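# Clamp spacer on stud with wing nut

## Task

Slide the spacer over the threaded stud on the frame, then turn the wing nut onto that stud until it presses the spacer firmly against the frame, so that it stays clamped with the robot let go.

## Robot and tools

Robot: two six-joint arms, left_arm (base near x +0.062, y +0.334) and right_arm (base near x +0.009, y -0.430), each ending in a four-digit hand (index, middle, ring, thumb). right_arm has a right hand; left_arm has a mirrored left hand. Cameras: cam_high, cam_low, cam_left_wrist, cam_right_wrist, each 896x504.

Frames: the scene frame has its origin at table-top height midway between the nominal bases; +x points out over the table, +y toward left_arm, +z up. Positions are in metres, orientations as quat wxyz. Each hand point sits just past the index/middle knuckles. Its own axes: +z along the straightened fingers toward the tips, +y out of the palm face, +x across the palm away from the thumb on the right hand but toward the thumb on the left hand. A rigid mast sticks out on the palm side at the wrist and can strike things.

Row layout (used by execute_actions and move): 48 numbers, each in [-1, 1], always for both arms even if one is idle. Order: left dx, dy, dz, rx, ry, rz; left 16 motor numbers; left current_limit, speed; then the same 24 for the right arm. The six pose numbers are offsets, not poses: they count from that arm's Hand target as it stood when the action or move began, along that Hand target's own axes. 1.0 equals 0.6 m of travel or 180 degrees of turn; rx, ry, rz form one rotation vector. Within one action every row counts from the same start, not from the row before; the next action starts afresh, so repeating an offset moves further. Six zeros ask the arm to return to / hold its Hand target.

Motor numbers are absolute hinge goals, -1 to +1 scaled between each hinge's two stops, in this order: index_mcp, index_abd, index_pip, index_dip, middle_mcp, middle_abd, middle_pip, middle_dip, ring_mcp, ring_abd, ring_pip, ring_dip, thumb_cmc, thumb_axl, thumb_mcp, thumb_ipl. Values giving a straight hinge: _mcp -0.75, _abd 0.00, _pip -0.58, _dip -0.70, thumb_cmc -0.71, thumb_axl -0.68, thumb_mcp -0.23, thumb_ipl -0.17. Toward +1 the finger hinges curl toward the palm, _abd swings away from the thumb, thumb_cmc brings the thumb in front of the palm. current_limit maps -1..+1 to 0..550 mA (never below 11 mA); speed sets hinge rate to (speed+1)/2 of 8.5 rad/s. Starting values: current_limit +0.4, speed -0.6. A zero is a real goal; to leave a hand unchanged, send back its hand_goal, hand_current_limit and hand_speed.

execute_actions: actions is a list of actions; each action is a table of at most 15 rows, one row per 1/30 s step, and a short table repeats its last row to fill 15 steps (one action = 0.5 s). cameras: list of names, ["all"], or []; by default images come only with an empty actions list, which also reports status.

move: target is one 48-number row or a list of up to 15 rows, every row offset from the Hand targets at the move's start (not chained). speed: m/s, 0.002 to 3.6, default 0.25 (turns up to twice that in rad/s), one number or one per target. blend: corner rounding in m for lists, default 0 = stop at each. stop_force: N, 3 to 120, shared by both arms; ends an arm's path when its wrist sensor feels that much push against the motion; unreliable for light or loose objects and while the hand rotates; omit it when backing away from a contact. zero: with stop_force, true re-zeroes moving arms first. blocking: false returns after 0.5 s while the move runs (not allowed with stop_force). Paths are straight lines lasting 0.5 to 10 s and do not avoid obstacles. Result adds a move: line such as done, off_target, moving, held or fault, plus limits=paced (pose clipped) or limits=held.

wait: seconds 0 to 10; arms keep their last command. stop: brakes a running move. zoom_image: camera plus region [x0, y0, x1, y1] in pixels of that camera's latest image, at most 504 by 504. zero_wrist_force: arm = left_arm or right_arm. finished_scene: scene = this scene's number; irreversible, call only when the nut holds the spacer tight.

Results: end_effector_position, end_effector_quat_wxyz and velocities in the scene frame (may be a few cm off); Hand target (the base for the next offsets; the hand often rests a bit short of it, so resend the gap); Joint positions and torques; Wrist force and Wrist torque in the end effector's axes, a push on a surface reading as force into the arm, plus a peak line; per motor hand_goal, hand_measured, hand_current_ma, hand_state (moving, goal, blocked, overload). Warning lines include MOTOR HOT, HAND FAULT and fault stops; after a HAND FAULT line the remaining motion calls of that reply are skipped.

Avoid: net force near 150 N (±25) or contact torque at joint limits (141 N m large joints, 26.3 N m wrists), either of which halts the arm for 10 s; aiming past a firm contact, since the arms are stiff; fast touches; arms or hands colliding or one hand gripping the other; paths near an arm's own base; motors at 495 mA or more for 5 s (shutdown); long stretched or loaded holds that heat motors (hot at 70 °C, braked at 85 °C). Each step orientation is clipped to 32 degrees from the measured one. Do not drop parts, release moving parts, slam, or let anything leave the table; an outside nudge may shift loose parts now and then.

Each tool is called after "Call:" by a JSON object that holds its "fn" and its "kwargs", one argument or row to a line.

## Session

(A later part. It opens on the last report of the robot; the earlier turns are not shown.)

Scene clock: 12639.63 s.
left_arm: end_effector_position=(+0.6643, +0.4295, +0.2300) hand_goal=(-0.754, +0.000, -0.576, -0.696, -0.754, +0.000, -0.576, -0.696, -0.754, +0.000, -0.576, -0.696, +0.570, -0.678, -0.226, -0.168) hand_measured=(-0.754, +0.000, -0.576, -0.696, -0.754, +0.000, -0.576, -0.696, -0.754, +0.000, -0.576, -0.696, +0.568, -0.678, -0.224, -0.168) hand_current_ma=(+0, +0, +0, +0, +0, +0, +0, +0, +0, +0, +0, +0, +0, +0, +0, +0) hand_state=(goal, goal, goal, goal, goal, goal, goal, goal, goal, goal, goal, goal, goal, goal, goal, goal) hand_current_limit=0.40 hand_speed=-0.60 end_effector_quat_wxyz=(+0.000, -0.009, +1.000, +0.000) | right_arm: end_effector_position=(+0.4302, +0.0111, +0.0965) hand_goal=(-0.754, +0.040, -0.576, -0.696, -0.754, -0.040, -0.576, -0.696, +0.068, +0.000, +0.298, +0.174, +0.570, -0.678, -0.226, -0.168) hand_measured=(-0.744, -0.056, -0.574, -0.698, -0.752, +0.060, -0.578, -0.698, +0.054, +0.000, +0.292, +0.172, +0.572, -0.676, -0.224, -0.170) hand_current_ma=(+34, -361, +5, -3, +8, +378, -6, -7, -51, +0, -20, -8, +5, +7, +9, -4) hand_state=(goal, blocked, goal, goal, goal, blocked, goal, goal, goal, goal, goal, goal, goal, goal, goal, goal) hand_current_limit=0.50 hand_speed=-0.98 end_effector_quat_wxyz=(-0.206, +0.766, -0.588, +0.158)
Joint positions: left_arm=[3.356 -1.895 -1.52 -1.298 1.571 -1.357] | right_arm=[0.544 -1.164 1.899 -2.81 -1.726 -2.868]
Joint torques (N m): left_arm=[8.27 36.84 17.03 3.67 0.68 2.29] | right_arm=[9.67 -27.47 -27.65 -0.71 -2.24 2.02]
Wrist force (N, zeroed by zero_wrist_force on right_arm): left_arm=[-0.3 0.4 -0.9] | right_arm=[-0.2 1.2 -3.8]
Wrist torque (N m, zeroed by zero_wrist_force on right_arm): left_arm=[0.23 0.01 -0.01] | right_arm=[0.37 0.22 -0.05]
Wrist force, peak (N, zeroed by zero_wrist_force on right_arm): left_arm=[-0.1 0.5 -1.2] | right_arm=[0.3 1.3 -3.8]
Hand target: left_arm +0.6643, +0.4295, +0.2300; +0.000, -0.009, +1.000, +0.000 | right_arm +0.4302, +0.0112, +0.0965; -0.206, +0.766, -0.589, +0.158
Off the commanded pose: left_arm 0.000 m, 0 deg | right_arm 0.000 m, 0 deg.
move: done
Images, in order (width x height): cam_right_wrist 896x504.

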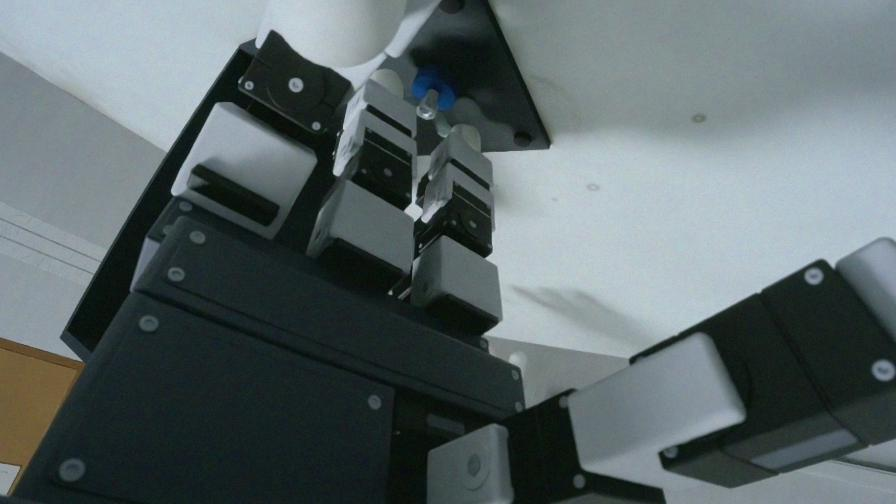

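Call:
{"fn": "move", "kwargs": {
  "target": [
    [0,0,0,0,0,0,-0.754,0,-0.576,-0.696,-0.754,0,-0.576,-0.696,-0.754,0,-0.576,-0.696,0.571,-0.678,-0.226,-0.168,0.4,-0.6, -0.01803,-0.00068,0.00039,0,0.01389,0.02406, -0.754,0.04,-0.576,-0.696,-0.754,-0.04,-0.576,-0.696,0.068,0,0.299,0.174,0.571,-0.678,-0.226,-0.168,0.5,-0.98],
    [0,0,0,0,0,0,-0.754,0,-0.576,-0.696,-0.754,0,-0.576,-0.696,-0.754,0,-0.576,-0.696,0.571,-0.678,-0.226,-0.168,0.4,-0.6, -0.03592,-0.00272,0.00157,0,0.02778,0.04811, -0.754,0.04,-0.576,-0.696,-0.754,-0.04,-0.576,-0.696,0.068,0,0.299,0.174,0.571,-0.678,-0.226,-0.168,0.5,-0.98],
    [0,0,0,0,0,0,-0.754,0,-0.576,-0.696,-0.754,0,-0.576,-0.696,-0.754,0,-0.576,-0.696,0.571,-0.678,-0.226,-0.168,0.4,-0.6, -0.05353,-0.0061,0.00352,0,0.04167,0.07217, -0.754,0.04,-0.576,-0.696,-0.754,-0.04,-0.576,-0.696,0.068,0,0.299,0.174,0.571,-0.678,-0.226,-0.168,0.5,-0.98],
    [0,0,0,0,0,0,-0.754,0,-0.576,-0.696,-0.754,0,-0.576,-0.696,-0.754,0,-0.576,-0.696,0.571,-0.678,-0.226,-0.168,0.4,-0.6, -0.07074,-0.0108,0.00624,0,0.05556,0.09623, -0.754,0.04,-0.576,-0.696,-0.754,-0.04,-0.576,-0.696,0.068,0,0.299,0.174,0.571,-0.678,-0.226,-0.168,0.5,-0.98]
  ],
  "speed": 0.06,
  "blend": 0.002,
  "cameras": ["cam_right_wrist"]
}}

Call:
{"fn": "zoom_image", "kwargs": {
  "camera": "cam_right_wrist",
  "region": [396, 70, 466, 130]
}}

Scene clock: 12653.10 s.
left_arm: end_effector_position=(+0.6643, +0.4295, +0.2300) hand_goal=(-0.754, +0.000, -0.576, -0.696, -0.754, +0.000, -0.576, -0.696, -0.754, +0.000, -0.576, -0.696, +0.570, -0.678, -0.226, -0.168) hand_measured=(-0.754, +0.000, -0.576, -0.696, -0.754, +0.000, -0.576, -0.696, -0.754, +0.000, -0.576, -0.696, +0.568, -0.678, -0.224, -0.168) hand_current_ma=(+0, +0, +0, +0, +0, +0, +0, +0, +0, +0, +0, +0, +0, +0, +0, +0) hand_state=(goal, goal, goal, goal, goal, goal, goal, goal, goal, goal, goal, goal, goal, goal, goal, goal) hand_current_limit=0.40 hand_speed=-0.60 end_effector_quat_wxyz=(+0.000, -0.009, +1.000, +0.000) | right_arm: end_effector_position=(+0.4265, +0.0541, +0.0965) hand_goal=(-0.754, +0.040, -0.576, -0.696, -0.754, -0.040, -0.576, -0.696, +0.068, +0.000, +0.298, +0.174, +0.570, -0.678, -0.226, -0.168) hand_measured=(-0.732, -0.046, -0.568, -0.694, -0.734, -0.036, -0.568, -0.694, +0.054, +0.000, +0.292, +0.172, +0.572, -0.676, -0.224, -0.170) hand_current_ma=(+84, -316, +27, +7, +81, +13, +28, +8, -51, +0, -20, -8, +5, +7, +9, -4) hand_state=(blocked, blocked, goal, goal, blocked, goal, goal, goal, goal, goal, goal, goal, goal, goal, goal, goal) hand_current_limit=0.50 hand_speed=-0.98 end_effector_quat_wxyz=(+0.175, -0.652, +0.713, -0.191)
Joint positions: left_arm=[3.356 -1.895 -1.52 -1.298 1.571 -1.357] | right_arm=[0.639 -1.122 1.801 -2.649 -1.922 -2.456]
Joint torques (N m): left_arm=[8.19 36.4 16.63 3.68 0.79 2.1] | right_arm=[8.1 -30.36 -29.11 -0.54 -3.3 2.05]
Wrist force (N, zeroed by zero_wrist_force on right_arm): left_arm=[-0.2 0.4 -0.9] | right_arm=[-3.3 2.3 -2.8]
Wrist torque (N m, zeroed by zero_wrist_force on right_arm): left_arm=[0.24 0.01 0.00] | right_arm=[0.29 -0.09 -0.29]
Wrist force, peak (N, zeroed by zero_wrist_force on right_arm): left_arm=[-0.1 0.4 -1.2] | right_arm=[-3.4 2.6 -3.2]
Hand target: left_arm +0.6643, +0.4295, +0.2300; +0.000, -0.009, +1.000, +0.000 | right_arm +0.4265, +0.0541, +0.0965; +0.175, -0.652, +0.713, -0.191
Off the commanded pose: left_arm 0.000 m, 0 deg | right_arm 0.000 m, 0 deg.
move: done
Images, in order (width x height): cam_right_wrist 896x504.

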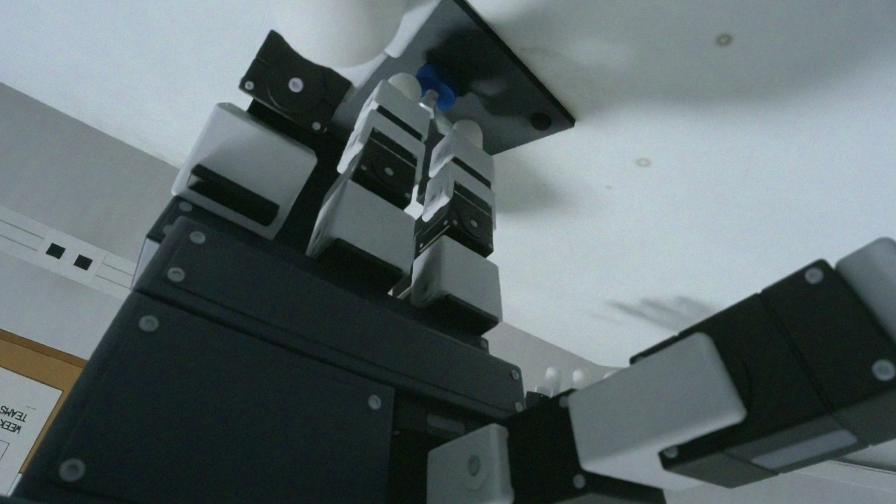

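Scaled by 7.200.

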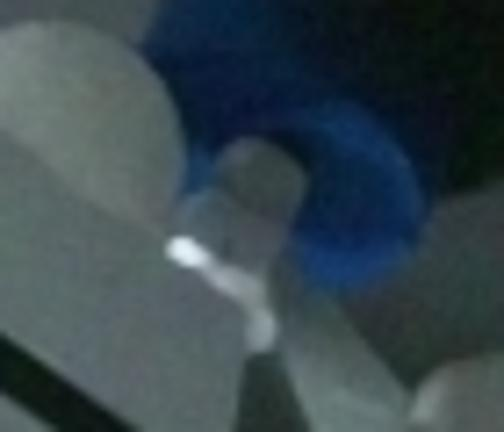

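Call:
{"fn": "move", "kwargs": {
  "target": [0,0,0,0,0,0,-0.754,0,-0.576,-0.696,-0.754,0,-0.576,-0.696,-0.754,0,-0.576,-0.696,0.571,-0.678,-0.226,-0.168,0.4,-0.6, 0,0,0,0,0,0, -0.754,-0.05,-0.576,-0.696,-0.754,-0.04,-0.576,-0.696,0.068,0,0.299,0.174,0.571,-0.678,-0.226,-0.168,0.3,-0.99],
  "speed": 0.06
}}

Call:
{"fn": "move", "kwargs": {
  "target": [0,0,0,0,0,0,-0.754,0,-0.576,-0.696,-0.754,0,-0.576,-0.696,-0.754,0,-0.576,-0.696,0.571,-0.678,-0.226,-0.168,0.4,-0.6, 0,0,0,0,0,0, -0.754,-0.12,-0.576,-0.696,-0.754,0.12,-0.576,-0.696,0.068,0,0.299,0.174,0.571,-0.678,-0.226,-0.168,0.3,-0.98],
  "speed": 0.06,
  "cameras": ["cam_right_wrist"]
}}

Call:
{"fn": "zoom_image", "kwargs": {
  "camera": "cam_right_wrist",
  "region": [396, 70, 466, 130]
}}

Scene clock: 12672.97 s.
left_arm: end_effector_position=(+0.6643, +0.4295, +0.2300) hand_goal=(-0.754, +0.000, -0.576, -0.696, -0.754, +0.000, -0.576, -0.696, -0.754, +0.000, -0.576, -0.696, +0.570, -0.678, -0.226, -0.168) hand_measured=(-0.754, +0.000, -0.576, -0.696, -0.754, +0.000, -0.576, -0.696, -0.754, +0.000, -0.576, -0.696, +0.568, -0.678, -0.224, -0.168) hand_current_ma=(+0, +0, +0, +0, +0, +0, +0, +0, +0, +0, +0, +0, +0, +0, +0, +0) hand_state=(goal, goal, goal, goal, goal, goal, goal, goal, goal, goal, goal, goal, goal, goal, goal, goal) hand_current_limit=0.40 hand_speed=-0.60 end_effector_quat_wxyz=(+0.000, -0.009, +1.000, +0.000) | right_arm: end_effector_position=(+0.4265, +0.0541, +0.0965) hand_goal=(-0.754, -0.050, -0.576, -0.696, -0.754, -0.040, -0.576, -0.696, +0.068, +0.000, +0.298, +0.174, +0.570, -0.678, -0.226, -0.168) hand_measured=(-0.732, -0.046, -0.568, -0.694, -0.734, -0.036, -0.568, -0.694, +0.054, +0.000, +0.292, +0.172, +0.572, -0.676, -0.224, -0.170) hand_current_ma=(+84, -238, +27, +7, +81, +13, +28, +8, -51, +0, -20, -8, +5, +7, +9, -4) hand_state=(blocked, moving, goal, goal, blocked, goal, goal, goal, goal, goal, goal, goal, goal, goal, goal, goal) hand_current_limit=0.30 hand_speed=-0.99 end_effector_quat_wxyz=(+0.175, -0.652, +0.713, -0.191)
Joint positions: left_arm=[3.356 -1.895 -1.52 -1.298 1.571 -1.357] | right_arm=[0.639 -1.122 1.801 -2.648 -1.922 -2.456]
Joint torques (N m): left_arm=[7.77 36.8 16.9 3.66 0.65 2.25] | right_arm=[7.62 -30.11 -28.55 -0.42 -3.31 2.07]
Wrist force (N, zeroed by zero_wrist_force on right_arm): left_arm=[0.0 0.3 -0.9] | right_arm=[-3.3 2.4 -2.9]
Wrist torque (N m, zeroed by zero_wrist_force on right_arm): left_arm=[0.22 -0.02 0.01] | right_arm=[0.30 -0.10 -0.29]
Wrist force, peak (N, zeroed by zero_wrist_force on right_arm): left_arm=[0.1 0.6 -1.2] | right_arm=[-3.4 2.7 -3.1]
Hand target: left_arm +0.6643, +0.4295, +0.2300; +0.000, -0.009, +1.000, +0.000 | right_arm +0.4265, +0.0541, +0.0965; +0.175, -0.652, +0.713, -0.191
Off the commanded pose: left_arm 0.000 m, 0 deg | right_arm 0.000 m, 0 deg.
move: done

Scene clock: 12675.13 s.
left_arm: end_effector_position=(+0.6643, +0.4295, +0.2300) hand_goal=(-0.754, +0.000, -0.576, -0.696, -0.754, +0.000, -0.576, -0.696, -0.754, +0.000, -0.576, -0.696, +0.570, -0.678, -0.226, -0.168) hand_measured=(-0.754, +0.000, -0.576, -0.696, -0.754, +0.000, -0.576, -0.696, -0.754, +0.000, -0.576, -0.696, +0.568, -0.678, -0.224, -0.168) hand_current_ma=(+0, +0, +0, +0, +0, +0, +0, +0, +0, +0, +0, +0, +0, +0, +0, +0) hand_state=(goal, goal, goal, goal, goal, goal, goal, goal, goal, goal, goal, goal, goal, goal, goal, goal) hand_current_limit=0.40 hand_speed=-0.60 end_effector_quat_wxyz=(+0.000, -0.009, +1.000, +0.000) | right_arm: end_effector_position=(+0.4265, +0.0541, +0.0965) hand_goal=(-0.754, -0.120, -0.576, -0.696, -0.754, +0.120, -0.576, -0.696, +0.068, +0.000, +0.298, +0.174, +0.570, -0.678, -0.226, -0.168) hand_measured=(-0.738, -0.116, -0.570, -0.694, -0.738, +0.116, -0.570, -0.694, +0.054, +0.000, +0.292, +0.172, +0.572, -0.676, -0.224, -0.170) hand_current_ma=(+61, +10, +17, +7, +63, -10, +19, +8, -51, +0, -20, -8, +5, +7, +9, -4) hand_state=(goal, goal, goal, goal, goal, goal, goal, goal, goal, goal, goal, goal, goal, goal, goal, goal) hand_current_limit=0.30 hand_speed=-0.98 end_effector_quat_wxyz=(+0.175, -0.652, +0.713, -0.191)
Joint positions: left_arm=[3.356 -1.895 -1.52 -1.298 1.571 -1.357] | right_arm=[0.639 -1.122 1.801 -2.648 -1.922 -2.456]
Joint torques (N m): left_arm=[8.03 37 17.56 3.65 0.7 2.24] | right_arm=[8.05 -31.77 -28.21 -1.64 -1.13 2.02]
Wrist force (N, zeroed by zero_wrist_force on right_arm): left_arm=[-0.1 0.5 -1.1] | right_arm=[-0.7 1.2 -2.0]
Wrist torque (N m, zeroed by zero_wrist_force on right_arm): left_arm=[0.27 -0.01 0.00] | right_arm=[0.25 0.18 -0.09]
Wrist force, peak (N, zeroed by zero_wrist_force on right_arm): left_arm=[-0.1 0.2 -1.2] | right_arm=[-3.4 2.6 -3.1]
Hand target: left_arm +0.6643, +0.4295, +0.2300; +0.000, -0.009, +1.000, +0.000 | right_arm +0.4265, +0.0541, +0.0965; +0.175, -0.652, +0.713, -0.191
Off the commanded pose: left_arm 0.000 m, 0 deg | right_arm 0.000 m, 0 deg.
move: done
Images, in order (width x height): cam_right_wrist 896x504.

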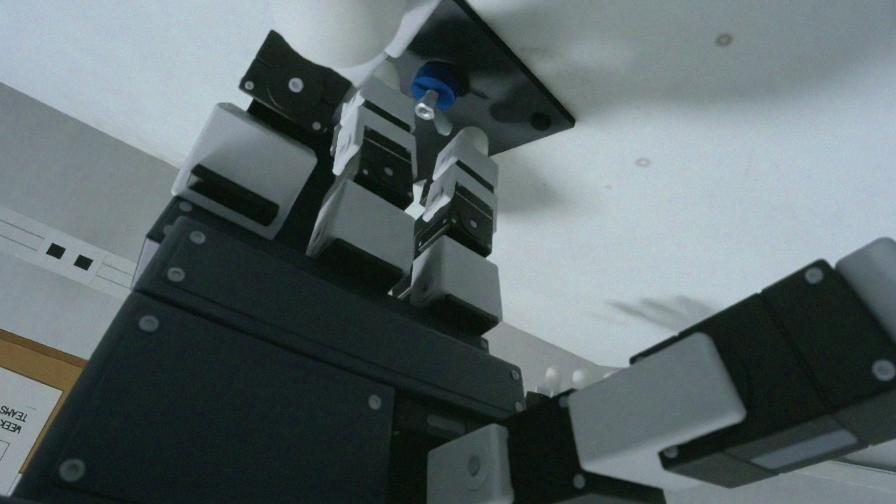

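Scaled by 7.200.

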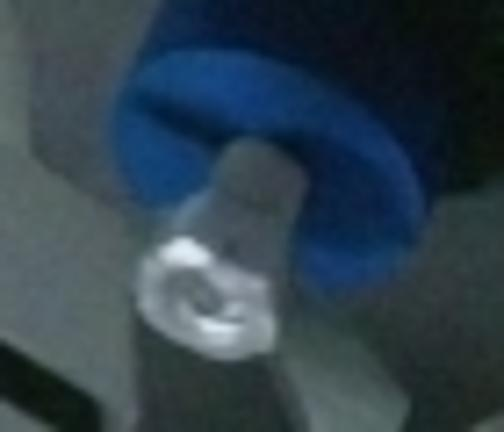

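Call:
{"fn": "move", "kwargs": {
  "target": [0,0,0,0,0,0,-0.754,0,-0.576,-0.696,-0.754,0,-0.576,-0.696,-0.754,0,-0.576,-0.696,0.571,-0.678,-0.226,-0.168,0.4,-0.6, 0,-0.0208,-0.0361,0,0,0, -0.754,-0.12,-0.576,-0.696,-0.754,0.12,-0.576,-0.696,0.068,0,0.299,0.174,0.571,-0.678,-0.226,-0.168,0.3,-0.98],
  "speed": 0.06,
  "cameras": ["cam_right_wrist","cam_low"]
}}

Call:
{"fn": "zoom_image", "kwargs": {
  "camera": "cam_right_wrist",
  "region": [396, 50, 476, 120]
}}

Call:
{"fn": "zoom_image", "kwargs": {
  "camera": "cam_low",
  "region": [450, 285, 510, 325]
}}

Scene clock: 12683.93 s.
left_arm: end_effector_position=(+0.6643, +0.4295, +0.2300) hand_goal=(-0.754, +0.000, -0.576, -0.696, -0.754, +0.000, -0.576, -0.696, -0.754, +0.000, -0.576, -0.696, +0.570, -0.678, -0.226, -0.168) hand_measured=(-0.754, +0.000, -0.576, -0.696, -0.754, +0.000, -0.576, -0.696, -0.754, +0.000, -0.576, -0.696, +0.568, -0.678, -0.224, -0.168) hand_current_ma=(+0, +0, +0, +0, +0, +0, +0, +0, +0, +0, +0, +0, +0, +0, +0, +0) hand_state=(goal, goal, goal, goal, goal, goal, goal, goal, goal, goal, goal, goal, goal, goal, goal, goal) hand_current_limit=0.40 hand_speed=-0.60 end_effector_quat_wxyz=(+0.000, -0.009, +1.000, +0.000) | right_arm: end_effector_position=(+0.4265, +0.0541, +0.1214) hand_goal=(-0.754, -0.120, -0.576, -0.696, -0.754, +0.120, -0.576, -0.696, +0.068, +0.000, +0.298, +0.174, +0.570, -0.678, -0.226, -0.168) hand_measured=(-0.738, -0.116, -0.570, -0.694, -0.738, +0.116, -0.570, -0.694, +0.054, +0.000, +0.292, +0.172, +0.572, -0.676, -0.224, -0.170) hand_current_ma=(+60, +10, +17, +7, +61, -10, +19, +8, -51, +0, -20, -8, +5, +7, +9, -4) hand_state=(goal, goal, goal, goal, goal, goal, goal, goal, goal, goal, goal, goal, goal, goal, goal, goal) hand_current_limit=0.30 hand_speed=-0.98 end_effector_quat_wxyz=(+0.175, -0.652, +0.713, -0.191)
Joint positions: left_arm=[3.356 -1.895 -1.52 -1.298 1.571 -1.357] | right_arm=[0.639 -1.158 1.778 -2.59 -1.922 -2.456]
Joint torques (N m): left_arm=[9.11 36.11 16.91 3.62 0.72 2.23] | right_arm=[8.65 -43.38 -30.28 -0.77 -0.1 1.55]
Wrist force (N, zeroed by zero_wrist_force on right_arm): left_arm=[-0.3 0.3 -1.0] | right_arm=[-0.3 1.5 -1.7]
Wrist torque (N m, zeroed by zero_wrist_force on right_arm): left_arm=[0.24 0.01 -0.01] | right_arm=[0.27 0.11 -0.04]
Wrist force, peak (N, zeroed by zero_wrist_force on right_arm): left_arm=[-0.1 0.4 -1.2] | right_arm=[-1.0 1.7 -2.2]
Hand target: left_arm +0.6643, +0.4295, +0.2300; +0.000, -0.009, +1.000, +0.000 | right_arm +0.4265, +0.0541, +0.1215; +0.175, -0.652, +0.713, -0.191
Off the commanded pose: left_arm 0.000 m, 0 deg | right_arm 0.000 m, 0 deg.
move: done
Images, in order (width x height): cam_low 896x504, cam_right_wrist 896x504.

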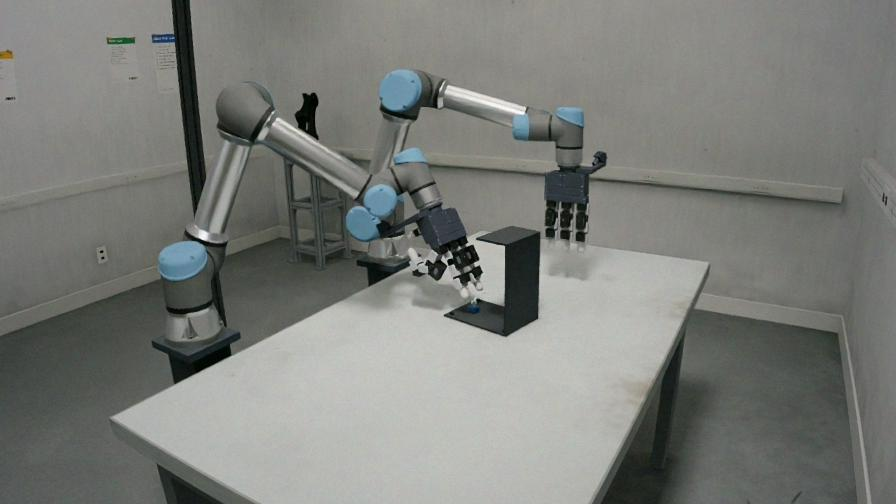

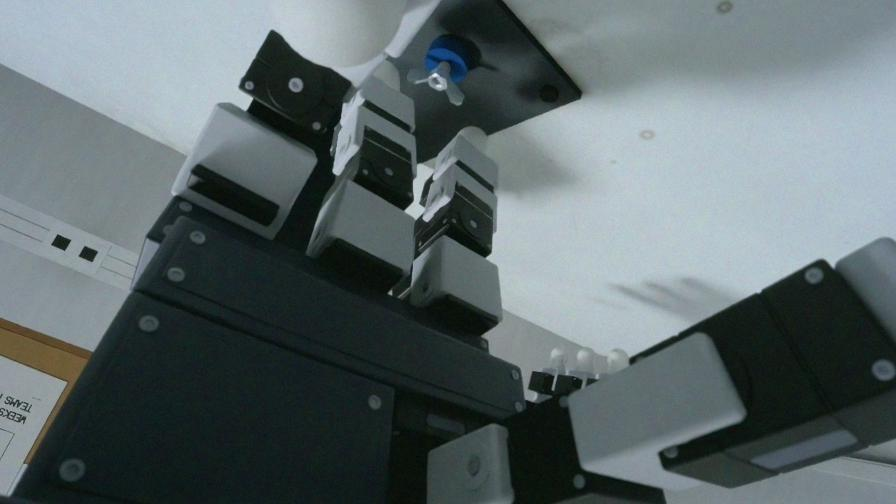

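Scaled by 6.300.

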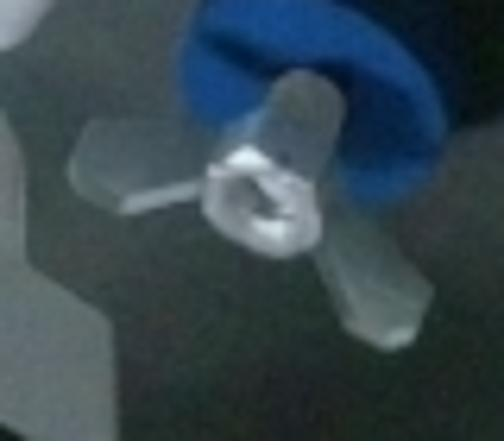

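Scaled by 8.400.

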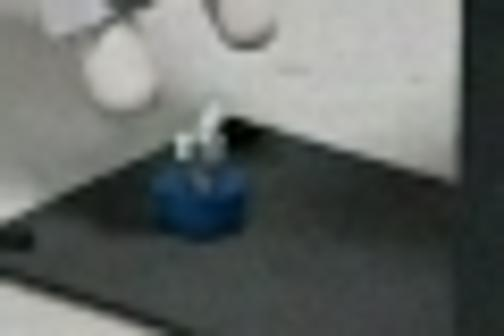

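Call:
{"fn": "move", "kwargs": {
  "target": [0,0,0,0,0,0,-0.754,0,-0.576,-0.696,-0.754,0,-0.576,-0.696,-0.754,0,-0.576,-0.696,0.571,-0.678,-0.226,-0.168,0.4,-0.6, 0,-0.0125,-0.0217,0,0,0, -0.754,0,-0.576,-0.696,0.068,0,0.299,0.174,0.068,0,0.299,0.174,0.571,-0.678,-0.226,-0.168,0.4,-0.6],
  "speed": 0.1
}}

Call:
{"fn": "move", "kwargs": {
  "target": [0,0,0,0,0,0,-0.754,0,-0.576,-0.696,-0.754,0,-0.576,-0.696,-0.754,0,-0.576,-0.696,0.571,-0.678,-0.226,-0.168,0.4,-0.6, 0.094,0.0174,0.0189,0,-0.0569,-0.0986, -0.754,0,-0.576,-0.696,0.068,0,0.299,0.174,0.068,0,0.299,0.174,0.571,-0.678,-0.226,-0.168,0.4,-0.6],
  "speed": 0.12,
  "cameras": ["cam_right_wrist"]
}}

Call:
{"fn": "zoom_image", "kwargs": {
  "camera": "cam_right_wrist",
  "region": [356, 20, 526, 150]
}}

Scene clock: 12837.07 s.
left_arm: end_effector_position=(+0.6643, +0.4295, +0.2300) hand_goal=(-0.754, +0.000, -0.576, -0.696, -0.754, +0.000, -0.576, -0.696, -0.754, +0.000, -0.576, -0.696, +0.570, -0.678, -0.226, -0.168) hand_measured=(-0.754, +0.000, -0.576, -0.696, -0.754, +0.000, -0.576, -0.696, -0.754, +0.000, -0.576, -0.696, +0.568, -0.678, -0.224, -0.168) hand_current_ma=(+0, +0, +0, +0, +0, +0, +0, +0, +0, +0, +0, +0, +0, +0, +0, +0) hand_state=(goal, goal, goal, goal, goal, goal, goal, goal, goal, goal, goal, goal, goal, goal, goal, goal) hand_current_limit=0.40 hand_speed=-0.60 end_effector_quat_wxyz=(+0.000, -0.009, +1.000, +0.000) | right_arm: end_effector_position=(+0.4265, +0.0541, +0.1364) hand_goal=(-0.754, +0.000, -0.576, -0.696, +0.068, +0.000, +0.298, +0.174, +0.068, +0.000, +0.298, +0.174, +0.570, -0.678, -0.226, -0.168) hand_measured=(-0.738, -0.002, -0.570, -0.694, +0.056, +0.002, +0.290, +0.172, +0.054, +0.000, +0.292, +0.172, +0.572, -0.676, -0.224, -0.170) hand_current_ma=(+60, -7, +17, +7, -48, +7, -25, -9, -51, +0, -20, -8, +5, +7, +9, -4) hand_state=(goal, goal, goal, goal, goal, goal, goal, goal, goal, goal, goal, goal, goal, goal, goal, goal) hand_current_limit=0.40 hand_speed=-0.60 end_effector_quat_wxyz=(+0.175, -0.652, +0.713, -0.191)
Joint positions: left_arm=[3.356 -1.895 -1.52 -1.298 1.571 -1.357] | right_arm=[0.639 -1.179 1.763 -2.554 -1.922 -2.456]
Joint torques (N m): left_arm=[8.29 36.97 17.17 3.66 0.66 2.24] | right_arm=[9.99 -42.24 -30.71 -0.6 -2.14 2.11]
Wrist force (N, zeroed by zero_wrist_force on right_arm): left_arm=[0.0 0.3 -0.9] | right_arm=[-0.5 1.5 -1.8]
Wrist torque (N m, zeroed by zero_wrist_force on right_arm): left_arm=[0.23 -0.02 0.01] | right_arm=[0.33 0.15 -0.06]
Wrist force, peak (N, zeroed by zero_wrist_force on right_arm): left_arm=[-0.1 0.5 -1.2] | right_arm=[-0.9 1.5 -2.1]
Hand target: left_arm +0.6643, +0.4295, +0.2300; +0.000, -0.009, +1.000, +0.000 | right_arm +0.4265, +0.0541, +0.1365; +0.175, -0.652, +0.713, -0.191
Off the commanded pose: left_arm 0.000 m, 0 deg | right_arm 0.000 m, 0 deg.
move: done

Scene clock: 12839.20 s.
left_arm: end_effector_position=(+0.6643, +0.4295, +0.2300) hand_goal=(-0.754, +0.000, -0.576, -0.696, -0.754, +0.000, -0.576, -0.696, -0.754, +0.000, -0.576, -0.696, +0.570, -0.678, -0.226, -0.168) hand_measured=(-0.754, +0.000, -0.576, -0.696, -0.754, +0.000, -0.576, -0.696, -0.754, +0.000, -0.576, -0.696, +0.568, -0.678, -0.224, -0.168) hand_current_ma=(+0, +0, +0, +0, +0, +0, +0, +0, +0, +0, +0, +0, +0, +0, +0, +0) hand_state=(goal, goal, goal, goal, goal, goal, goal, goal, goal, goal, goal, goal, goal, goal, goal, goal) hand_current_limit=0.40 hand_speed=-0.60 end_effector_quat_wxyz=(+0.000, -0.009, +1.000, +0.000) | right_arm: end_effector_position=(+0.4181, -0.0017, +0.1215) hand_goal=(-0.754, +0.000, -0.576, -0.696, +0.068, +0.000, +0.298, +0.174, +0.068, +0.000, +0.298, +0.174, +0.570, -0.678, -0.226, -0.168) hand_measured=(-0.738, -0.002, -0.570, -0.694, +0.056, +0.002, +0.290, +0.172, +0.054, +0.000, +0.292, +0.172, +0.572, -0.676, -0.224, -0.170) hand_current_ma=(+59, -7, +17, +7, -48, +7, -25, -9, -51, +0, -20, -8, +5, +7, +9, -4) hand_state=(goal, goal, goal, goal, goal, goal, goal, goal, goal, goal, goal, goal, goal, goal, goal, goal) hand_current_limit=0.40 hand_speed=-0.60 end_effector_quat_wxyz=(-0.206, +0.768, -0.585, +0.157)
Joint positions: left_arm=[3.356 -1.895 -1.52 -1.298 1.571 -1.357] | right_arm=[0.536 -1.239 1.929 -2.767 -1.718 -2.883]
Joint torques (N m): left_arm=[8.11 36.16 17.45 3.61 0.71 2.3] | right_arm=[-11.58 -39.29 -8 -4.8 2.27 -2.1]
Wrist force (N, zeroed by zero_wrist_force on right_arm): left_arm=[0.0 0.4 -0.8] | right_arm=[-0.5 1.0 -1.6]
Wrist torque (N m, zeroed by zero_wrist_force on right_arm): left_arm=[0.22 -0.02 0.01] | right_arm=[0.25 0.14 0.05]
Wrist force, peak (N, zeroed by zero_wrist_force on right_arm): left_arm=[-0.1 0.5 -1.2] | right_arm=[-1.0 1.9 -2.0]
Hand target: left_arm +0.6643, +0.4295, +0.2300; +0.000, -0.009, +1.000, +0.000 | right_arm +0.4181, -0.0018, +0.1214; -0.206, +0.768, -0.585, +0.157
Off the commanded pose: left_arm 0.000 m, 0 deg | right_arm 0.000 m, 0 deg.
move: done
Images, in order (width x height): cam_right_wrist 896x504.

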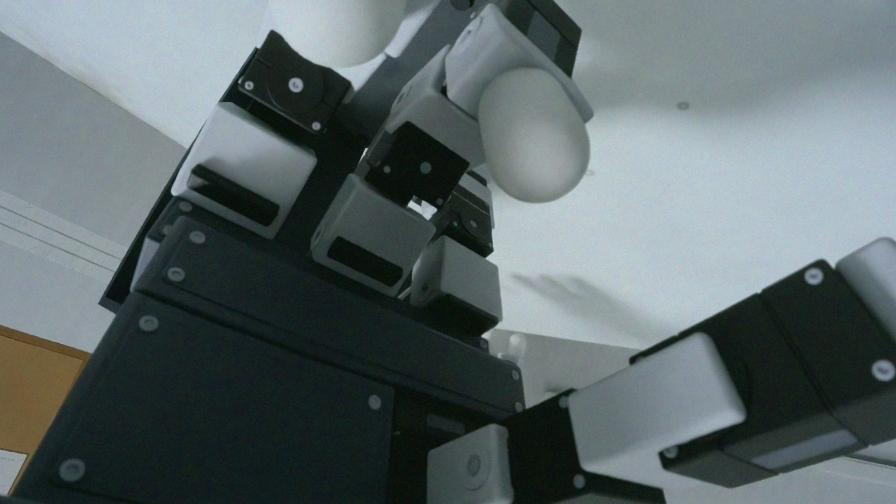

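Scaled by 2.965.

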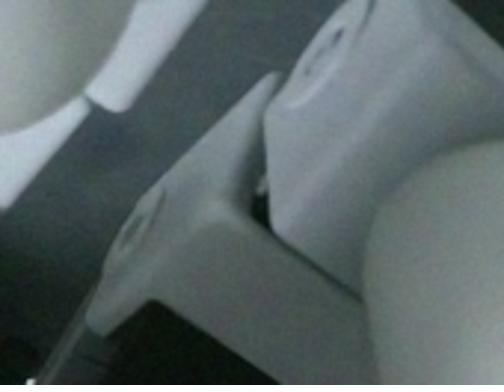

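Call:
{"fn": "move", "kwargs": {
  "target": [0,0,0,0,0,0,-0.754,0,-0.576,-0.696,-0.754,0,-0.576,-0.696,-0.754,0,-0.576,-0.696,0.571,-0.678,-0.226,-0.168,0.4,-0.6, 0,0,0,0,0,0, -0.754,0,-0.576,-0.696,-0.98,0,-0.98,-0.98,0.068,0,0.299,0.174,0.571,-0.678,-0.226,-0.168,0.4,-0.6],
  "speed": 0.1
}}

Call:
{"fn": "wait", "kwargs": {
  "seconds": 0.5,
  "cameras": ["cam_right_wrist"]
}}

Call:
{"fn": "zoom_image", "kwargs": {
  "camera": "cam_right_wrist",
  "region": [356, 20, 526, 150]
}}

Scene clock: 12859.83 s.
left_arm: end_effector_position=(+0.6643, +0.4295, +0.2300) hand_goal=(-0.754, +0.000, -0.576, -0.696, -0.754, +0.000, -0.576, -0.696, -0.754, +0.000, -0.576, -0.696, +0.570, -0.678, -0.226, -0.168) hand_measured=(-0.754, +0.000, -0.576, -0.696, -0.754, +0.000, -0.576, -0.696, -0.754, +0.000, -0.576, -0.696, +0.568, -0.678, -0.224, -0.168) hand_current_ma=(+0, +0, +0, +0, +0, +0, +0, +0, +0, +0, +0, +0, +0, +0, +0, +0) hand_state=(goal, goal, goal, goal, goal, goal, goal, goal, goal, goal, goal, goal, goal, goal, goal, goal) hand_current_limit=0.40 hand_speed=-0.60 end_effector_quat_wxyz=(+0.000, -0.009, +1.000, +0.000) | right_arm: end_effector_position=(+0.4181, -0.0018, +0.1214) hand_goal=(-0.754, +0.000, -0.576, -0.696, -0.980, +0.000, -0.980, -0.980, +0.068, +0.000, +0.298, +0.174, +0.570, -0.678, -0.226, -0.168) hand_measured=(-0.738, -0.002, -0.570, -0.694, -0.960, +0.002, -0.972, -0.976, +0.054, +0.000, +0.292, +0.172, +0.572, -0.676, -0.224, -0.170) hand_current_ma=(+59, -7, +17, +7, +79, +7, +27, +10, -51, +0, -20, -8, +5, +7, +9, -4) hand_state=(goal, goal, goal, goal, blocked, goal, goal, goal, goal, goal, goal, goal, goal, goal, goal, goal) hand_current_limit=0.40 hand_speed=-0.60 end_effector_quat_wxyz=(-0.206, +0.768, -0.585, +0.157)
Joint positions: left_arm=[3.356 -1.895 -1.52 -1.298 1.571 -1.357] | right_arm=[0.535 -1.239 1.929 -2.767 -1.717 -2.883]
Joint torques (N m): left_arm=[8.87 36.34 17.74 3.59 0.68 2.14] | right_arm=[-10.51 -38.82 -7.85 -4.73 2.09 -2.07]
Wrist force (N, zeroed by zero_wrist_force on right_arm): left_arm=[-0.2 0.6 -0.9] | right_arm=[-0.9 1.3 -1.7]
Wrist torque (N m, zeroed by zero_wrist_force on right_arm): left_arm=[0.25 0.00 -0.01] | right_arm=[0.21 0.20 0.01]
Wrist force, peak (N, zeroed by zero_wrist_force on right_arm): left_arm=[-0.1 0.4 -1.3] | right_arm=[-1.3 1.5 -1.9]
Hand target: left_arm +0.6643, +0.4295, +0.2300; +0.000, -0.009, +1.000, +0.000 | right_arm +0.4181, -0.0018, +0.1214; -0.206, +0.768, -0.585, +0.157
Off the commanded pose: left_arm 0.000 m, 0 deg | right_arm 0.000 m, 0 deg.
move: done

Scene clock: 12860.33 s.
left_arm: end_effector_position=(+0.6643, +0.4295, +0.2300) hand_goal=(-0.754, +0.000, -0.576, -0.696, -0.754, +0.000, -0.576, -0.696, -0.754, +0.000, -0.576, -0.696, +0.570, -0.678, -0.226, -0.168) hand_measured=(-0.754, +0.000, -0.576, -0.696, -0.754, +0.000, -0.576, -0.696, -0.754, +0.000, -0.576, -0.696, +0.568, -0.678, -0.224, -0.168) hand_current_ma=(+0, +0, +0, +0, +0, +0, +0, +0, +0, +0, +0, +0, +0, +0, +0, +0) hand_state=(goal, goal, goal, goal, goal, goal, goal, goal, goal, goal, goal, goal, goal, goal, goal, goal) hand_current_limit=0.40 hand_speed=-0.60 end_effector_quat_wxyz=(+0.000, -0.009, +1.000, +0.000) | right_arm: end_effector_position=(+0.4181, -0.0018, +0.1214) hand_goal=(-0.754, +0.000, -0.576, -0.696, -0.980, +0.000, -0.980, -0.980, +0.068, +0.000, +0.298, +0.174, +0.570, -0.678, -0.226, -0.168) hand_measured=(-0.738, -0.002, -0.570, -0.694, -0.960, +0.002, -0.972, -0.976, +0.054, +0.000, +0.292, +0.172, +0.572, -0.676, -0.224, -0.170) hand_current_ma=(+59, -7, +17, +7, +79, +7, +27, +10, -51, +0, -20, -8, +5, +7, +9, -4) hand_state=(goal, goal, goal, goal, blocked, goal, goal, goal, goal, goal, goal, goal, goal, goal, goal, goal) hand_current_limit=0.40 hand_speed=-0.60 end_effector_quat_wxyz=(-0.206, +0.768, -0.585, +0.157)
Joint positions: left_arm=[3.356 -1.895 -1.52 -1.298 1.571 -1.357] | right_arm=[0.535 -1.239 1.929 -2.767 -1.717 -2.883]
Joint torques (N m): left_arm=[7.67 36.58 17.17 3.59 0.66 2.3] | right_arm=[-10.61 -38.75 -7.87 -4.74 2.22 -2.11]
Wrist force (N, zeroed by zero_wrist_force on right_arm): left_arm=[-0.2 0.3 -0.9] | right_arm=[-0.7 1.2 -1.5]
Wrist torque (N m, zeroed by zero_wrist_force on right_arm): left_arm=[0.23 0.01 0.00] | right_arm=[0.17 0.16 0.03]
Wrist force, peak (N, zeroed by zero_wrist_force on right_arm): left_arm=[0.1 0.3 -1.1] | right_arm=[-0.9 1.3 -1.8]
Hand target: left_arm +0.6643, +0.4295, +0.2300; +0.000, -0.009, +1.000, +0.000 | right_arm +0.4181, -0.0018, +0.1214; -0.206, +0.768, -0.585, +0.157
Off the commanded pose: left_arm 0.000 m, 0 deg | right_arm 0.000 m, 0 deg.
wait: 0.50 s; at rest by 0.17 s
Images, in order (width x height): cam_right_wrist 896x504.

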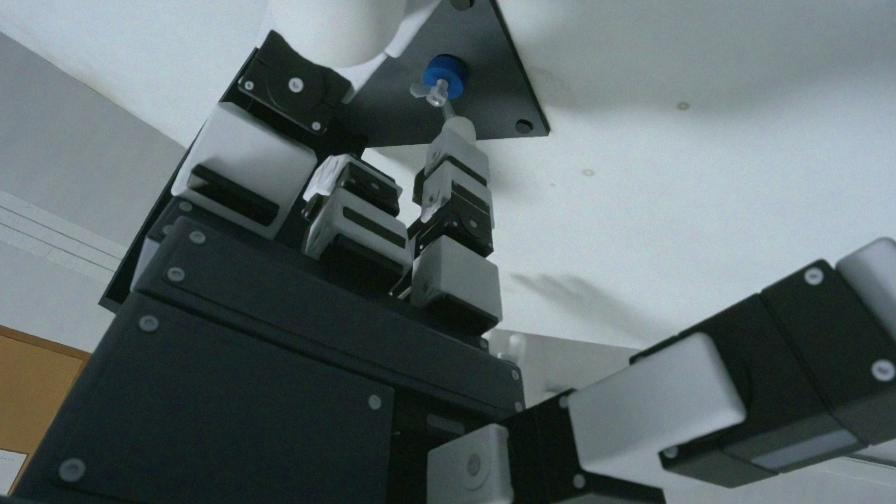

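Scaled by 2.965.

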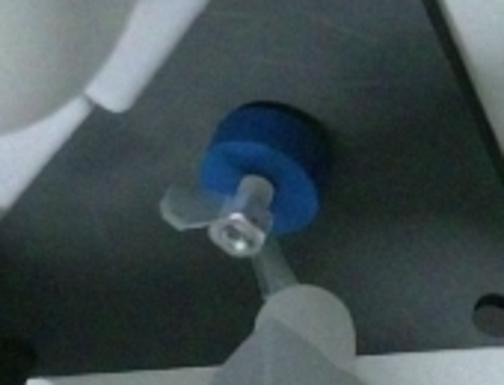

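Call:
{"fn": "move", "kwargs": {
  "target": [0,0,0,0,0,0,-0.754,0,-0.576,-0.696,-0.754,0,-0.576,-0.696,-0.754,0,-0.576,-0.696,0.571,-0.678,-0.226,-0.168,0.4,-0.6, 0,0.0265,0.0459,0,0,0, -0.754,0,-0.576,-0.696,-0.98,0,-0.98,-0.98,0.068,0,0.299,0.174,0.571,-0.678,-0.226,-0.168,0.4,-0.6],
  "speed": 0.06,
  "stop_force": 3,
  "cameras": ["cam_right_wrist"]
}}

Call:
{"fn": "zoom_image", "kwargs": {
  "camera": "cam_right_wrist",
  "region": [386, 50, 496, 150]
}}

Scene clock: 12870.67 s.
left_arm: end_effector_position=(+0.6643, +0.4295, +0.2300) hand_goal=(-0.754, +0.000, -0.576, -0.696, -0.754, +0.000, -0.576, -0.696, -0.754, +0.000, -0.576, -0.696, +0.570, -0.678, -0.226, -0.168) hand_measured=(-0.754, +0.000, -0.576, -0.696, -0.754, +0.000, -0.576, -0.696, -0.754, +0.000, -0.576, -0.696, +0.568, -0.678, -0.224, -0.168) hand_current_ma=(+0, +0, +0, +0, +0, +0, +0, +0, +0, +0, +0, +0, +0, +0, +0, +0) hand_state=(goal, goal, goal, goal, goal, goal, goal, goal, goal, goal, goal, goal, goal, goal, goal, goal) hand_current_limit=0.40 hand_speed=-0.60 end_effector_quat_wxyz=(+0.000, -0.009, +1.000, +0.000) | right_arm: end_effector_position=(+0.4182, -0.0018, +0.0896) hand_goal=(-0.754, +0.000, -0.576, -0.696, -0.980, +0.000, -0.980, -0.980, +0.068, +0.000, +0.298, +0.174, +0.570, -0.678, -0.226, -0.168) hand_measured=(-0.738, -0.002, -0.570, -0.694, -0.960, +0.002, -0.972, -0.976, +0.054, +0.000, +0.292, +0.172, +0.572, -0.676, -0.224, -0.170) hand_current_ma=(+58, -7, +17, +7, +79, +7, +26, +10, -51, +0, -20, -8, +5, +7, +9, -4) hand_state=(goal, goal, goal, goal, blocked, goal, goal, goal, goal, goal, goal, goal, goal, goal, goal, goal) hand_current_limit=0.40 hand_speed=-0.60 end_effector_quat_wxyz=(-0.206, +0.768, -0.585, +0.157)
Joint positions: left_arm=[3.356 -1.895 -1.52 -1.298 1.571 -1.357] | right_arm=[0.535 -1.185 1.957 -2.849 -1.717 -2.883]
Joint torques (N m): left_arm=[8.33 36.46 17.05 3.69 0.59 2.31] | right_arm=[-2.78 -27.35 -6.99 -5.06 2.21 -2.1]
Wrist force (N, zeroed by zero_wrist_force on right_arm): left_arm=[-0.1 0.3 -1.1] | right_arm=[-0.8 1.5 -1.6]
Wrist torque (N m, zeroed by zero_wrist_force on right_arm): left_arm=[0.24 -0.02 0.01] | right_arm=[0.22 0.18 0.03]
Wrist force, peak (N, zeroed by zero_wrist_force on right_arm): left_arm=[0.0 0.4 -1.4] | right_arm=[-1.0 1.5 -2.0]
Hand target: left_arm +0.6643, +0.4295, +0.2300; +0.000, -0.009, +1.000, +0.000 | right_arm +0.4182, -0.0018, +0.0896; -0.206, +0.768, -0.585, +0.157
Off the commanded pose: left_arm 0.000 m, 0 deg | right_arm 0.000 m, 0 deg.
move: done
Images, in order (width x height): cam_right_wrist 896x504.

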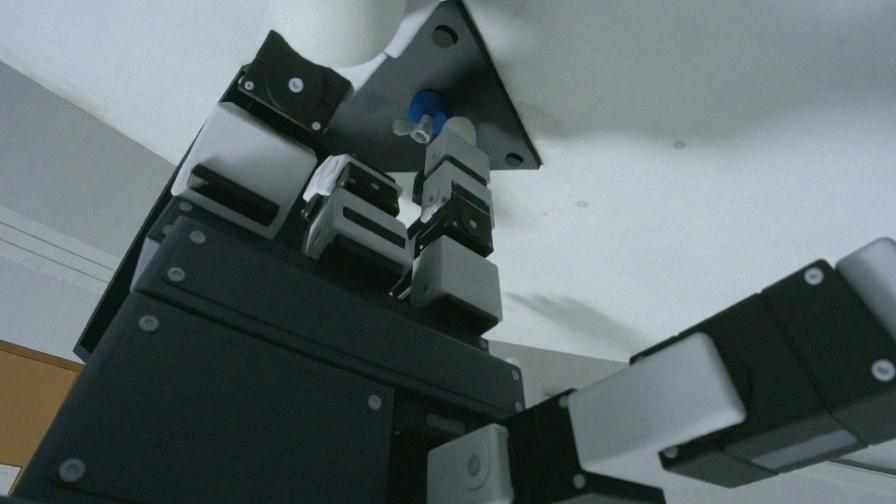

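Scaled by 4.582.

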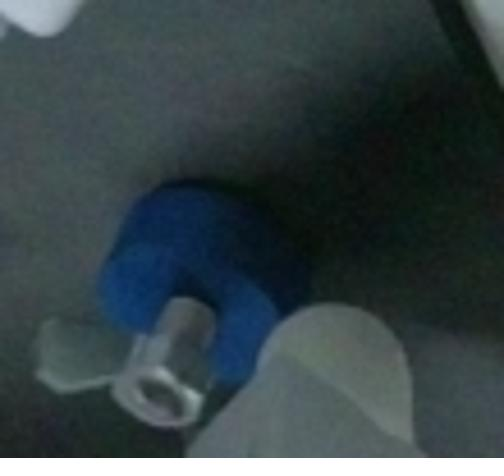

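Call:
{"fn": "move", "kwargs": {
  "target": [0,0,0,0,0,0,-0.754,0,-0.576,-0.696,-0.754,0,-0.576,-0.696,-0.754,0,-0.576,-0.696,0.571,-0.678,-0.226,-0.168,0.4,-0.6, 0,-0.00433,0.0025,0,0,0, -0.754,0,-0.576,-0.696,-0.98,0,-0.98,-0.98,0.068,0,0.299,0.174,0.571,-0.678,-0.226,-0.168,0.4,-0.6],
  "speed": 0.02
}}

Call:
{"fn": "move", "kwargs": {
  "target": [0,0,0,0,0,0,-0.754,0,-0.576,-0.696,-0.754,0,-0.576,-0.696,-0.754,0,-0.576,-0.696,0.571,-0.678,-0.226,-0.168,0.4,-0.6, 0,-0.00144,0.00083,0,0,0, -0.754,0,-0.576,-0.696,-0.98,0,-0.98,-0.98,0.068,0,0.299,0.174,0.571,-0.678,-0.226,-0.168,0.4,-0.6],
  "speed": 0.02,
  "cameras": ["cam_right_wrist"]
}}

Call:
{"fn": "zoom_image", "kwargs": {
  "camera": "cam_right_wrist",
  "region": [386, 50, 496, 150]
}}

Scene clock: 12878.63 s.
left_arm: end_effector_position=(+0.6643, +0.4295, +0.2300) hand_goal=(-0.754, +0.000, -0.576, -0.696, -0.754, +0.000, -0.576, -0.696, -0.754, +0.000, -0.576, -0.696, +0.570, -0.678, -0.226, -0.168) hand_measured=(-0.754, +0.000, -0.576, -0.696, -0.754, +0.000, -0.576, -0.696, -0.754, +0.000, -0.576, -0.696, +0.568, -0.678, -0.224, -0.168) hand_current_ma=(+0, +0, +0, +0, +0, +0, +0, +0, +0, +0, +0, +0, +0, +0, +0, +0) hand_state=(goal, goal, goal, goal, goal, goal, goal, goal, goal, goal, goal, goal, goal, goal, goal, goal) hand_current_limit=0.40 hand_speed=-0.60 end_effector_quat_wxyz=(+0.000, -0.009, +1.000, +0.000) | right_arm: end_effector_position=(+0.4209, -0.0010, +0.0897) hand_goal=(-0.754, +0.000, -0.576, -0.696, -0.980, +0.000, -0.980, -0.980, +0.068, +0.000, +0.298, +0.174, +0.570, -0.678, -0.226, -0.168) hand_measured=(-0.738, -0.002, -0.570, -0.694, -0.960, +0.002, -0.972, -0.976, +0.054, +0.000, +0.292, +0.172, +0.572, -0.676, -0.224, -0.170) hand_current_ma=(+58, -7, +17, +7, +79, +7, +26, +10, -51, +0, -20, -8, +5, +7, +9, -4) hand_state=(goal, goal, goal, goal, blocked, goal, goal, goal, goal, goal, goal, goal, goal, goal, goal, goal) hand_current_limit=0.40 hand_speed=-0.60 end_effector_quat_wxyz=(-0.206, +0.768, -0.585, +0.157)
Joint positions: left_arm=[3.356 -1.895 -1.52 -1.298 1.571 -1.357] | right_arm=[0.534 -1.18 1.95 -2.847 -1.717 -2.885]
Joint torques (N m): left_arm=[8.7 36.78 17.25 3.64 0.61 2.25] | right_arm=[-11.63 -27.17 -27.62 -1 2.18 -2.17]
Wrist force (N, zeroed by zero_wrist_force on right_arm): left_arm=[-0.1 0.3 -0.8] | right_arm=[-1.0 1.3 -1.6]
Wrist torque (N m, zeroed by zero_wrist_force on right_arm): left_arm=[0.21 -0.01 0.00] | right_arm=[0.20 0.20 0.01]
Wrist force, peak (N, zeroed by zero_wrist_force on right_arm): left_arm=[-0.1 0.4 -1.3] | right_arm=[-1.2 1.1 -1.9]
Hand target: left_arm +0.6643, +0.4295, +0.2300; +0.000, -0.009, +1.000, +0.000 | right_arm +0.4210, -0.0010, +0.0897; -0.206, +0.768, -0.585, +0.157
Off the commanded pose: left_arm 0.000 m, 0 deg | right_arm 0.000 m, 0 deg.
move: done

Scene clock: 12879.33 s.
left_arm: end_effector_position=(+0.6643, +0.4295, +0.2300) hand_goal=(-0.754, +0.000, -0.576, -0.696, -0.754, +0.000, -0.576, -0.696, -0.754, +0.000, -0.576, -0.696, +0.570, -0.678, -0.226, -0.168) hand_measured=(-0.754, +0.000, -0.576, -0.696, -0.754, +0.000, -0.576, -0.696, -0.754, +0.000, -0.576, -0.696, +0.568, -0.678, -0.224, -0.168) hand_current_ma=(+0, +0, +0, +0, +0, +0, +0, +0, +0, +0, +0, +0, +0, +0, +0, +0) hand_state=(goal, goal, goal, goal, goal, goal, goal, goal, goal, goal, goal, goal, goal, goal, goal, goal) hand_current_limit=0.40 hand_speed=-0.60 end_effector_quat_wxyz=(+0.000, -0.009, +1.000, +0.000) | right_arm: end_effector_position=(+0.4220, -0.0007, +0.0897) hand_goal=(-0.754, +0.000, -0.576, -0.696, -0.980, +0.000, -0.980, -0.980, +0.068, +0.000, +0.298, +0.174, +0.570, -0.678, -0.226, -0.168) hand_measured=(-0.738, -0.002, -0.570, -0.694, -0.960, +0.002, -0.972, -0.976, +0.054, +0.000, +0.292, +0.172, +0.572, -0.676, -0.224, -0.170) hand_current_ma=(+58, -7, +17, +7, +79, +7, +26, +10, -51, +0, -20, -8, +5, +7, +9, -4) hand_state=(goal, goal, goal, goal, blocked, goal, goal, goal, goal, goal, goal, goal, goal, goal, goal, goal) hand_current_limit=0.40 hand_speed=-0.60 end_effector_quat_wxyz=(-0.206, +0.768, -0.585, +0.157)
Joint positions: left_arm=[3.356 -1.895 -1.52 -1.298 1.571 -1.357] | right_arm=[0.533 -1.179 1.947 -2.846 -1.716 -2.885]
Joint torques (N m): left_arm=[8.69 36.5 17.2 3.55 0.65 2.24] | right_arm=[-10.82 -27.31 -28.37 -0.97 2.15 -2.15]
Wrist force (N, zeroed by zero_wrist_force on right_arm): left_arm=[-0.1 0.3 -0.9] | right_arm=[-0.8 1.1 -1.8]
Wrist torque (N m, zeroed by zero_wrist_force on right_arm): left_arm=[0.22 -0.01 0.00] | right_arm=[0.19 0.18 0.02]
Wrist force, peak (N, zeroed by zero_wrist_force on right_arm): left_arm=[-0.1 0.3 -1.1] | right_arm=[-1.2 1.2 -2.1]
Hand target: left_arm +0.6643, +0.4295, +0.2300; +0.000, -0.009, +1.000, +0.000 | right_arm +0.4220, -0.0007, +0.0897; -0.206, +0.768, -0.585, +0.157
Off the commanded pose: left_arm 0.000 m, 0 deg | right_arm 0.000 m, 0 deg.
move: done
Images, in order (width x height): cam_right_wrist 896x504.

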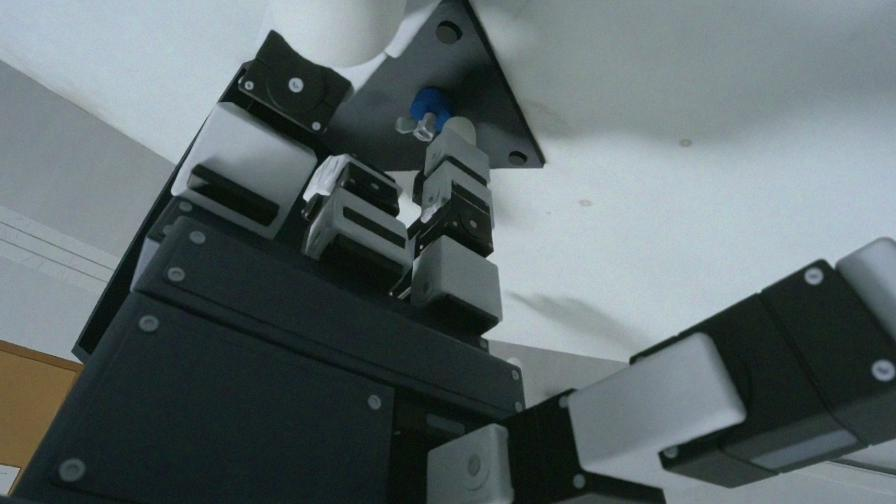

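Scaled by 4.582.

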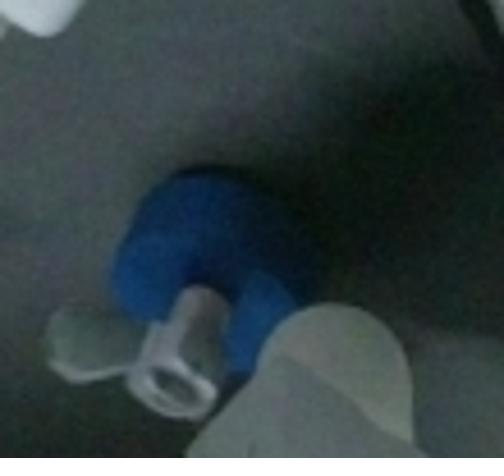

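Call:
{"fn": "move", "kwargs": {
  "target": [0,0,0,0,0,0,-0.754,0,-0.576,-0.696,-0.754,0,-0.576,-0.696,-0.754,0,-0.576,-0.696,0.571,-0.678,-0.226,-0.168,0.4,-0.6, 0,-0.00217,0.00125,0,0,0, -0.754,0,-0.576,-0.696,-0.98,0,-0.98,-0.98,0.068,0,0.299,0.174,0.571,-0.678,-0.226,-0.168,0.4,-0.6],
  "speed": 0.02
}}

Call:
{"fn": "move", "kwargs": {
  "target": [0,0,0,0,0,0,-0.754,0,-0.576,-0.696,-0.754,0,-0.576,-0.696,-0.754,0,-0.576,-0.696,0.571,-0.678,-0.226,-0.168,0.4,-0.6, 0,-0.00217,0.00125,0,0,0, -0.754,0,-0.576,-0.696,-0.98,0,-0.98,-0.98,0.068,0,0.299,0.174,0.571,-0.678,-0.226,-0.168,0.4,-0.6],
  "speed": 0.02,
  "cameras": ["cam_right_wrist"]
}}

Call:
{"fn": "zoom_image", "kwargs": {
  "camera": "cam_right_wrist",
  "region": [386, 50, 496, 150]
}}

Scene clock: 12890.33 s.
left_arm: end_effector_position=(+0.6643, +0.4295, +0.2300) hand_goal=(-0.754, +0.000, -0.576, -0.696, -0.754, +0.000, -0.576, -0.696, -0.754, +0.000, -0.576, -0.696, +0.570, -0.678, -0.226, -0.168) hand_measured=(-0.754, +0.000, -0.576, -0.696, -0.754, +0.000, -0.576, -0.696, -0.754, +0.000, -0.576, -0.696, +0.568, -0.678, -0.224, -0.168) hand_current_ma=(+0, +0, +0, +0, +0, +0, +0, +0, +0, +0, +0, +0, +0, +0, +0, +0) hand_state=(goal, goal, goal, goal, goal, goal, goal, goal, goal, goal, goal, goal, goal, goal, goal, goal) hand_current_limit=0.40 hand_speed=-0.60 end_effector_quat_wxyz=(+0.000, -0.009, +1.000, +0.000) | right_arm: end_effector_position=(+0.4234, -0.0003, +0.0897) hand_goal=(-0.754, +0.000, -0.576, -0.696, -0.980, +0.000, -0.980, -0.980, +0.068, +0.000, +0.298, +0.174, +0.570, -0.678, -0.226, -0.168) hand_measured=(-0.738, -0.002, -0.570, -0.694, -0.960, +0.002, -0.972, -0.976, +0.054, +0.000, +0.292, +0.172, +0.572, -0.676, -0.224, -0.170) hand_current_ma=(+58, -7, +17, +7, +79, +7, +26, +10, -51, +0, -20, -8, +5, +7, +9, -4) hand_state=(goal, goal, goal, goal, blocked, goal, goal, goal, goal, goal, goal, goal, goal, goal, goal, goal) hand_current_limit=0.40 hand_speed=-0.60 end_effector_quat_wxyz=(-0.206, +0.768, -0.585, +0.157)
Joint positions: left_arm=[3.356 -1.895 -1.52 -1.298 1.571 -1.357] | right_arm=[0.533 -1.176 1.943 -2.844 -1.716 -2.886]
Joint torques (N m): left_arm=[8.23 36 16.78 3.55 0.75 2.31] | right_arm=[-11.15 -27.73 -28.7 -0.91 2.23 -2.09]
Wrist force (N, zeroed by zero_wrist_force on right_arm): left_arm=[0.0 0.3 -1.0] | right_arm=[-1.0 1.1 -1.8]
Wrist torque (N m, zeroed by zero_wrist_force on right_arm): left_arm=[0.22 -0.03 0.02] | right_arm=[0.18 0.21 0.00]
Wrist force, peak (N, zeroed by zero_wrist_force on right_arm): left_arm=[-0.1 0.4 -1.4] | right_arm=[-0.7 1.4 -2.1]
Hand target: left_arm +0.6643, +0.4295, +0.2300; +0.000, -0.009, +1.000, +0.000 | right_arm +0.4235, -0.0003, +0.0897; -0.206, +0.768, -0.585, +0.157
Off the commanded pose: left_arm 0.000 m, 0 deg | right_arm 0.000 m, 0 deg.
move: done

Scene clock: 12891.03 s.
left_arm: end_effector_position=(+0.6643, +0.4295, +0.2300) hand_goal=(-0.754, +0.000, -0.576, -0.696, -0.754, +0.000, -0.576, -0.696, -0.754, +0.000, -0.576, -0.696, +0.570, -0.678, -0.226, -0.168) hand_measured=(-0.754, +0.000, -0.576, -0.696, -0.754, +0.000, -0.576, -0.696, -0.754, +0.000, -0.576, -0.696, +0.568, -0.678, -0.224, -0.168) hand_current_ma=(+0, +0, +0, +0, +0, +0, +0, +0, +0, +0, +0, +0, +0, +0, +0, +0) hand_state=(goal, goal, goal, goal, goal, goal, goal, goal, goal, goal, goal, goal, goal, goal, goal, goal) hand_current_limit=0.40 hand_speed=-0.60 end_effector_quat_wxyz=(+0.000, -0.009, +1.000, +0.000) | right_arm: end_effector_position=(+0.4248, +0.0001, +0.0897) hand_goal=(-0.754, +0.000, -0.576, -0.696, -0.980, +0.000, -0.980, -0.980, +0.068, +0.000, +0.298, +0.174, +0.570, -0.678, -0.226, -0.168) hand_measured=(-0.738, -0.002, -0.570, -0.694, -0.960, +0.002, -0.972, -0.976, +0.054, +0.000, +0.292, +0.172, +0.572, -0.676, -0.224, -0.170) hand_current_ma=(+58, -7, +17, +7, +79, +7, +26, +10, -51, +0, -20, -8, +5, +7, +9, -4) hand_state=(goal, goal, goal, goal, blocked, goal, goal, goal, goal, goal, goal, goal, goal, goal, goal, goal) hand_current_limit=0.40 hand_speed=-0.60 end_effector_quat_wxyz=(-0.206, +0.768, -0.585, +0.157)
Joint positions: left_arm=[3.356 -1.895 -1.52 -1.298 1.571 -1.357] | right_arm=[0.532 -1.174 1.94 -2.843 -1.716 -2.887]
Joint torques (N m): left_arm=[7.87 35.77 17.31 3.64 0.64 2.16] | right_arm=[-11.93 -27.95 -28.39 -0.9 2.22 -2.16]
Wrist force (N, zeroed by zero_wrist_force on right_arm): left_arm=[0.0 0.3 -1.1] | right_arm=[-0.9 1.4 -1.7]
Wrist torque (N m, zeroed by zero_wrist_force on right_arm): left_arm=[0.24 -0.02 0.01] | right_arm=[0.22 0.19 0.02]
Wrist force, peak (N, zeroed by zero_wrist_force on right_arm): left_arm=[0.1 0.4 -1.1] | right_arm=[-0.8 1.2 -2.0]
Hand target: left_arm +0.6643, +0.4295, +0.2300; +0.000, -0.009, +1.000, +0.000 | right_arm +0.4249, +0.0001, +0.0897; -0.206, +0.768, -0.585, +0.157
Off the commanded pose: left_arm 0.000 m, 0 deg | right_arm 0.000 m, 0 deg.
move: done
Images, in order (width x height): cam_right_wrist 896x504.

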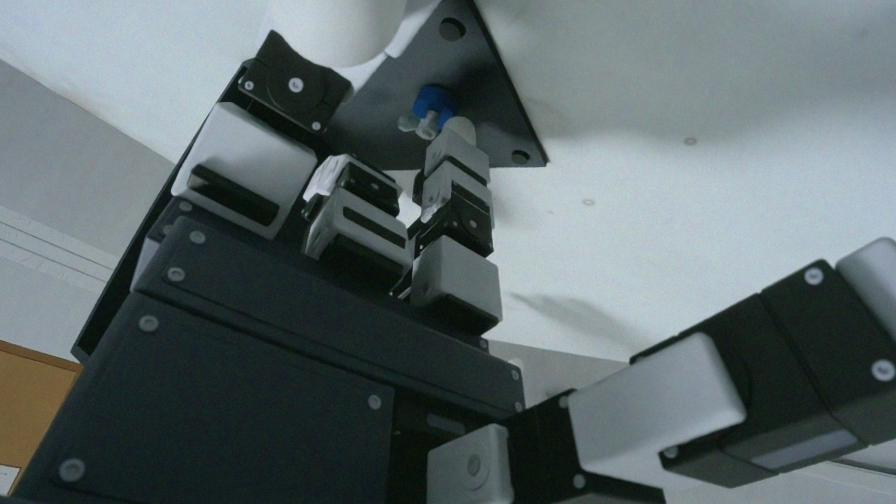

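Scaled by 4.582.

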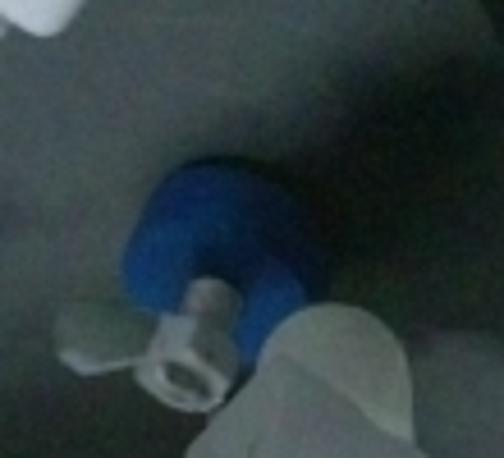

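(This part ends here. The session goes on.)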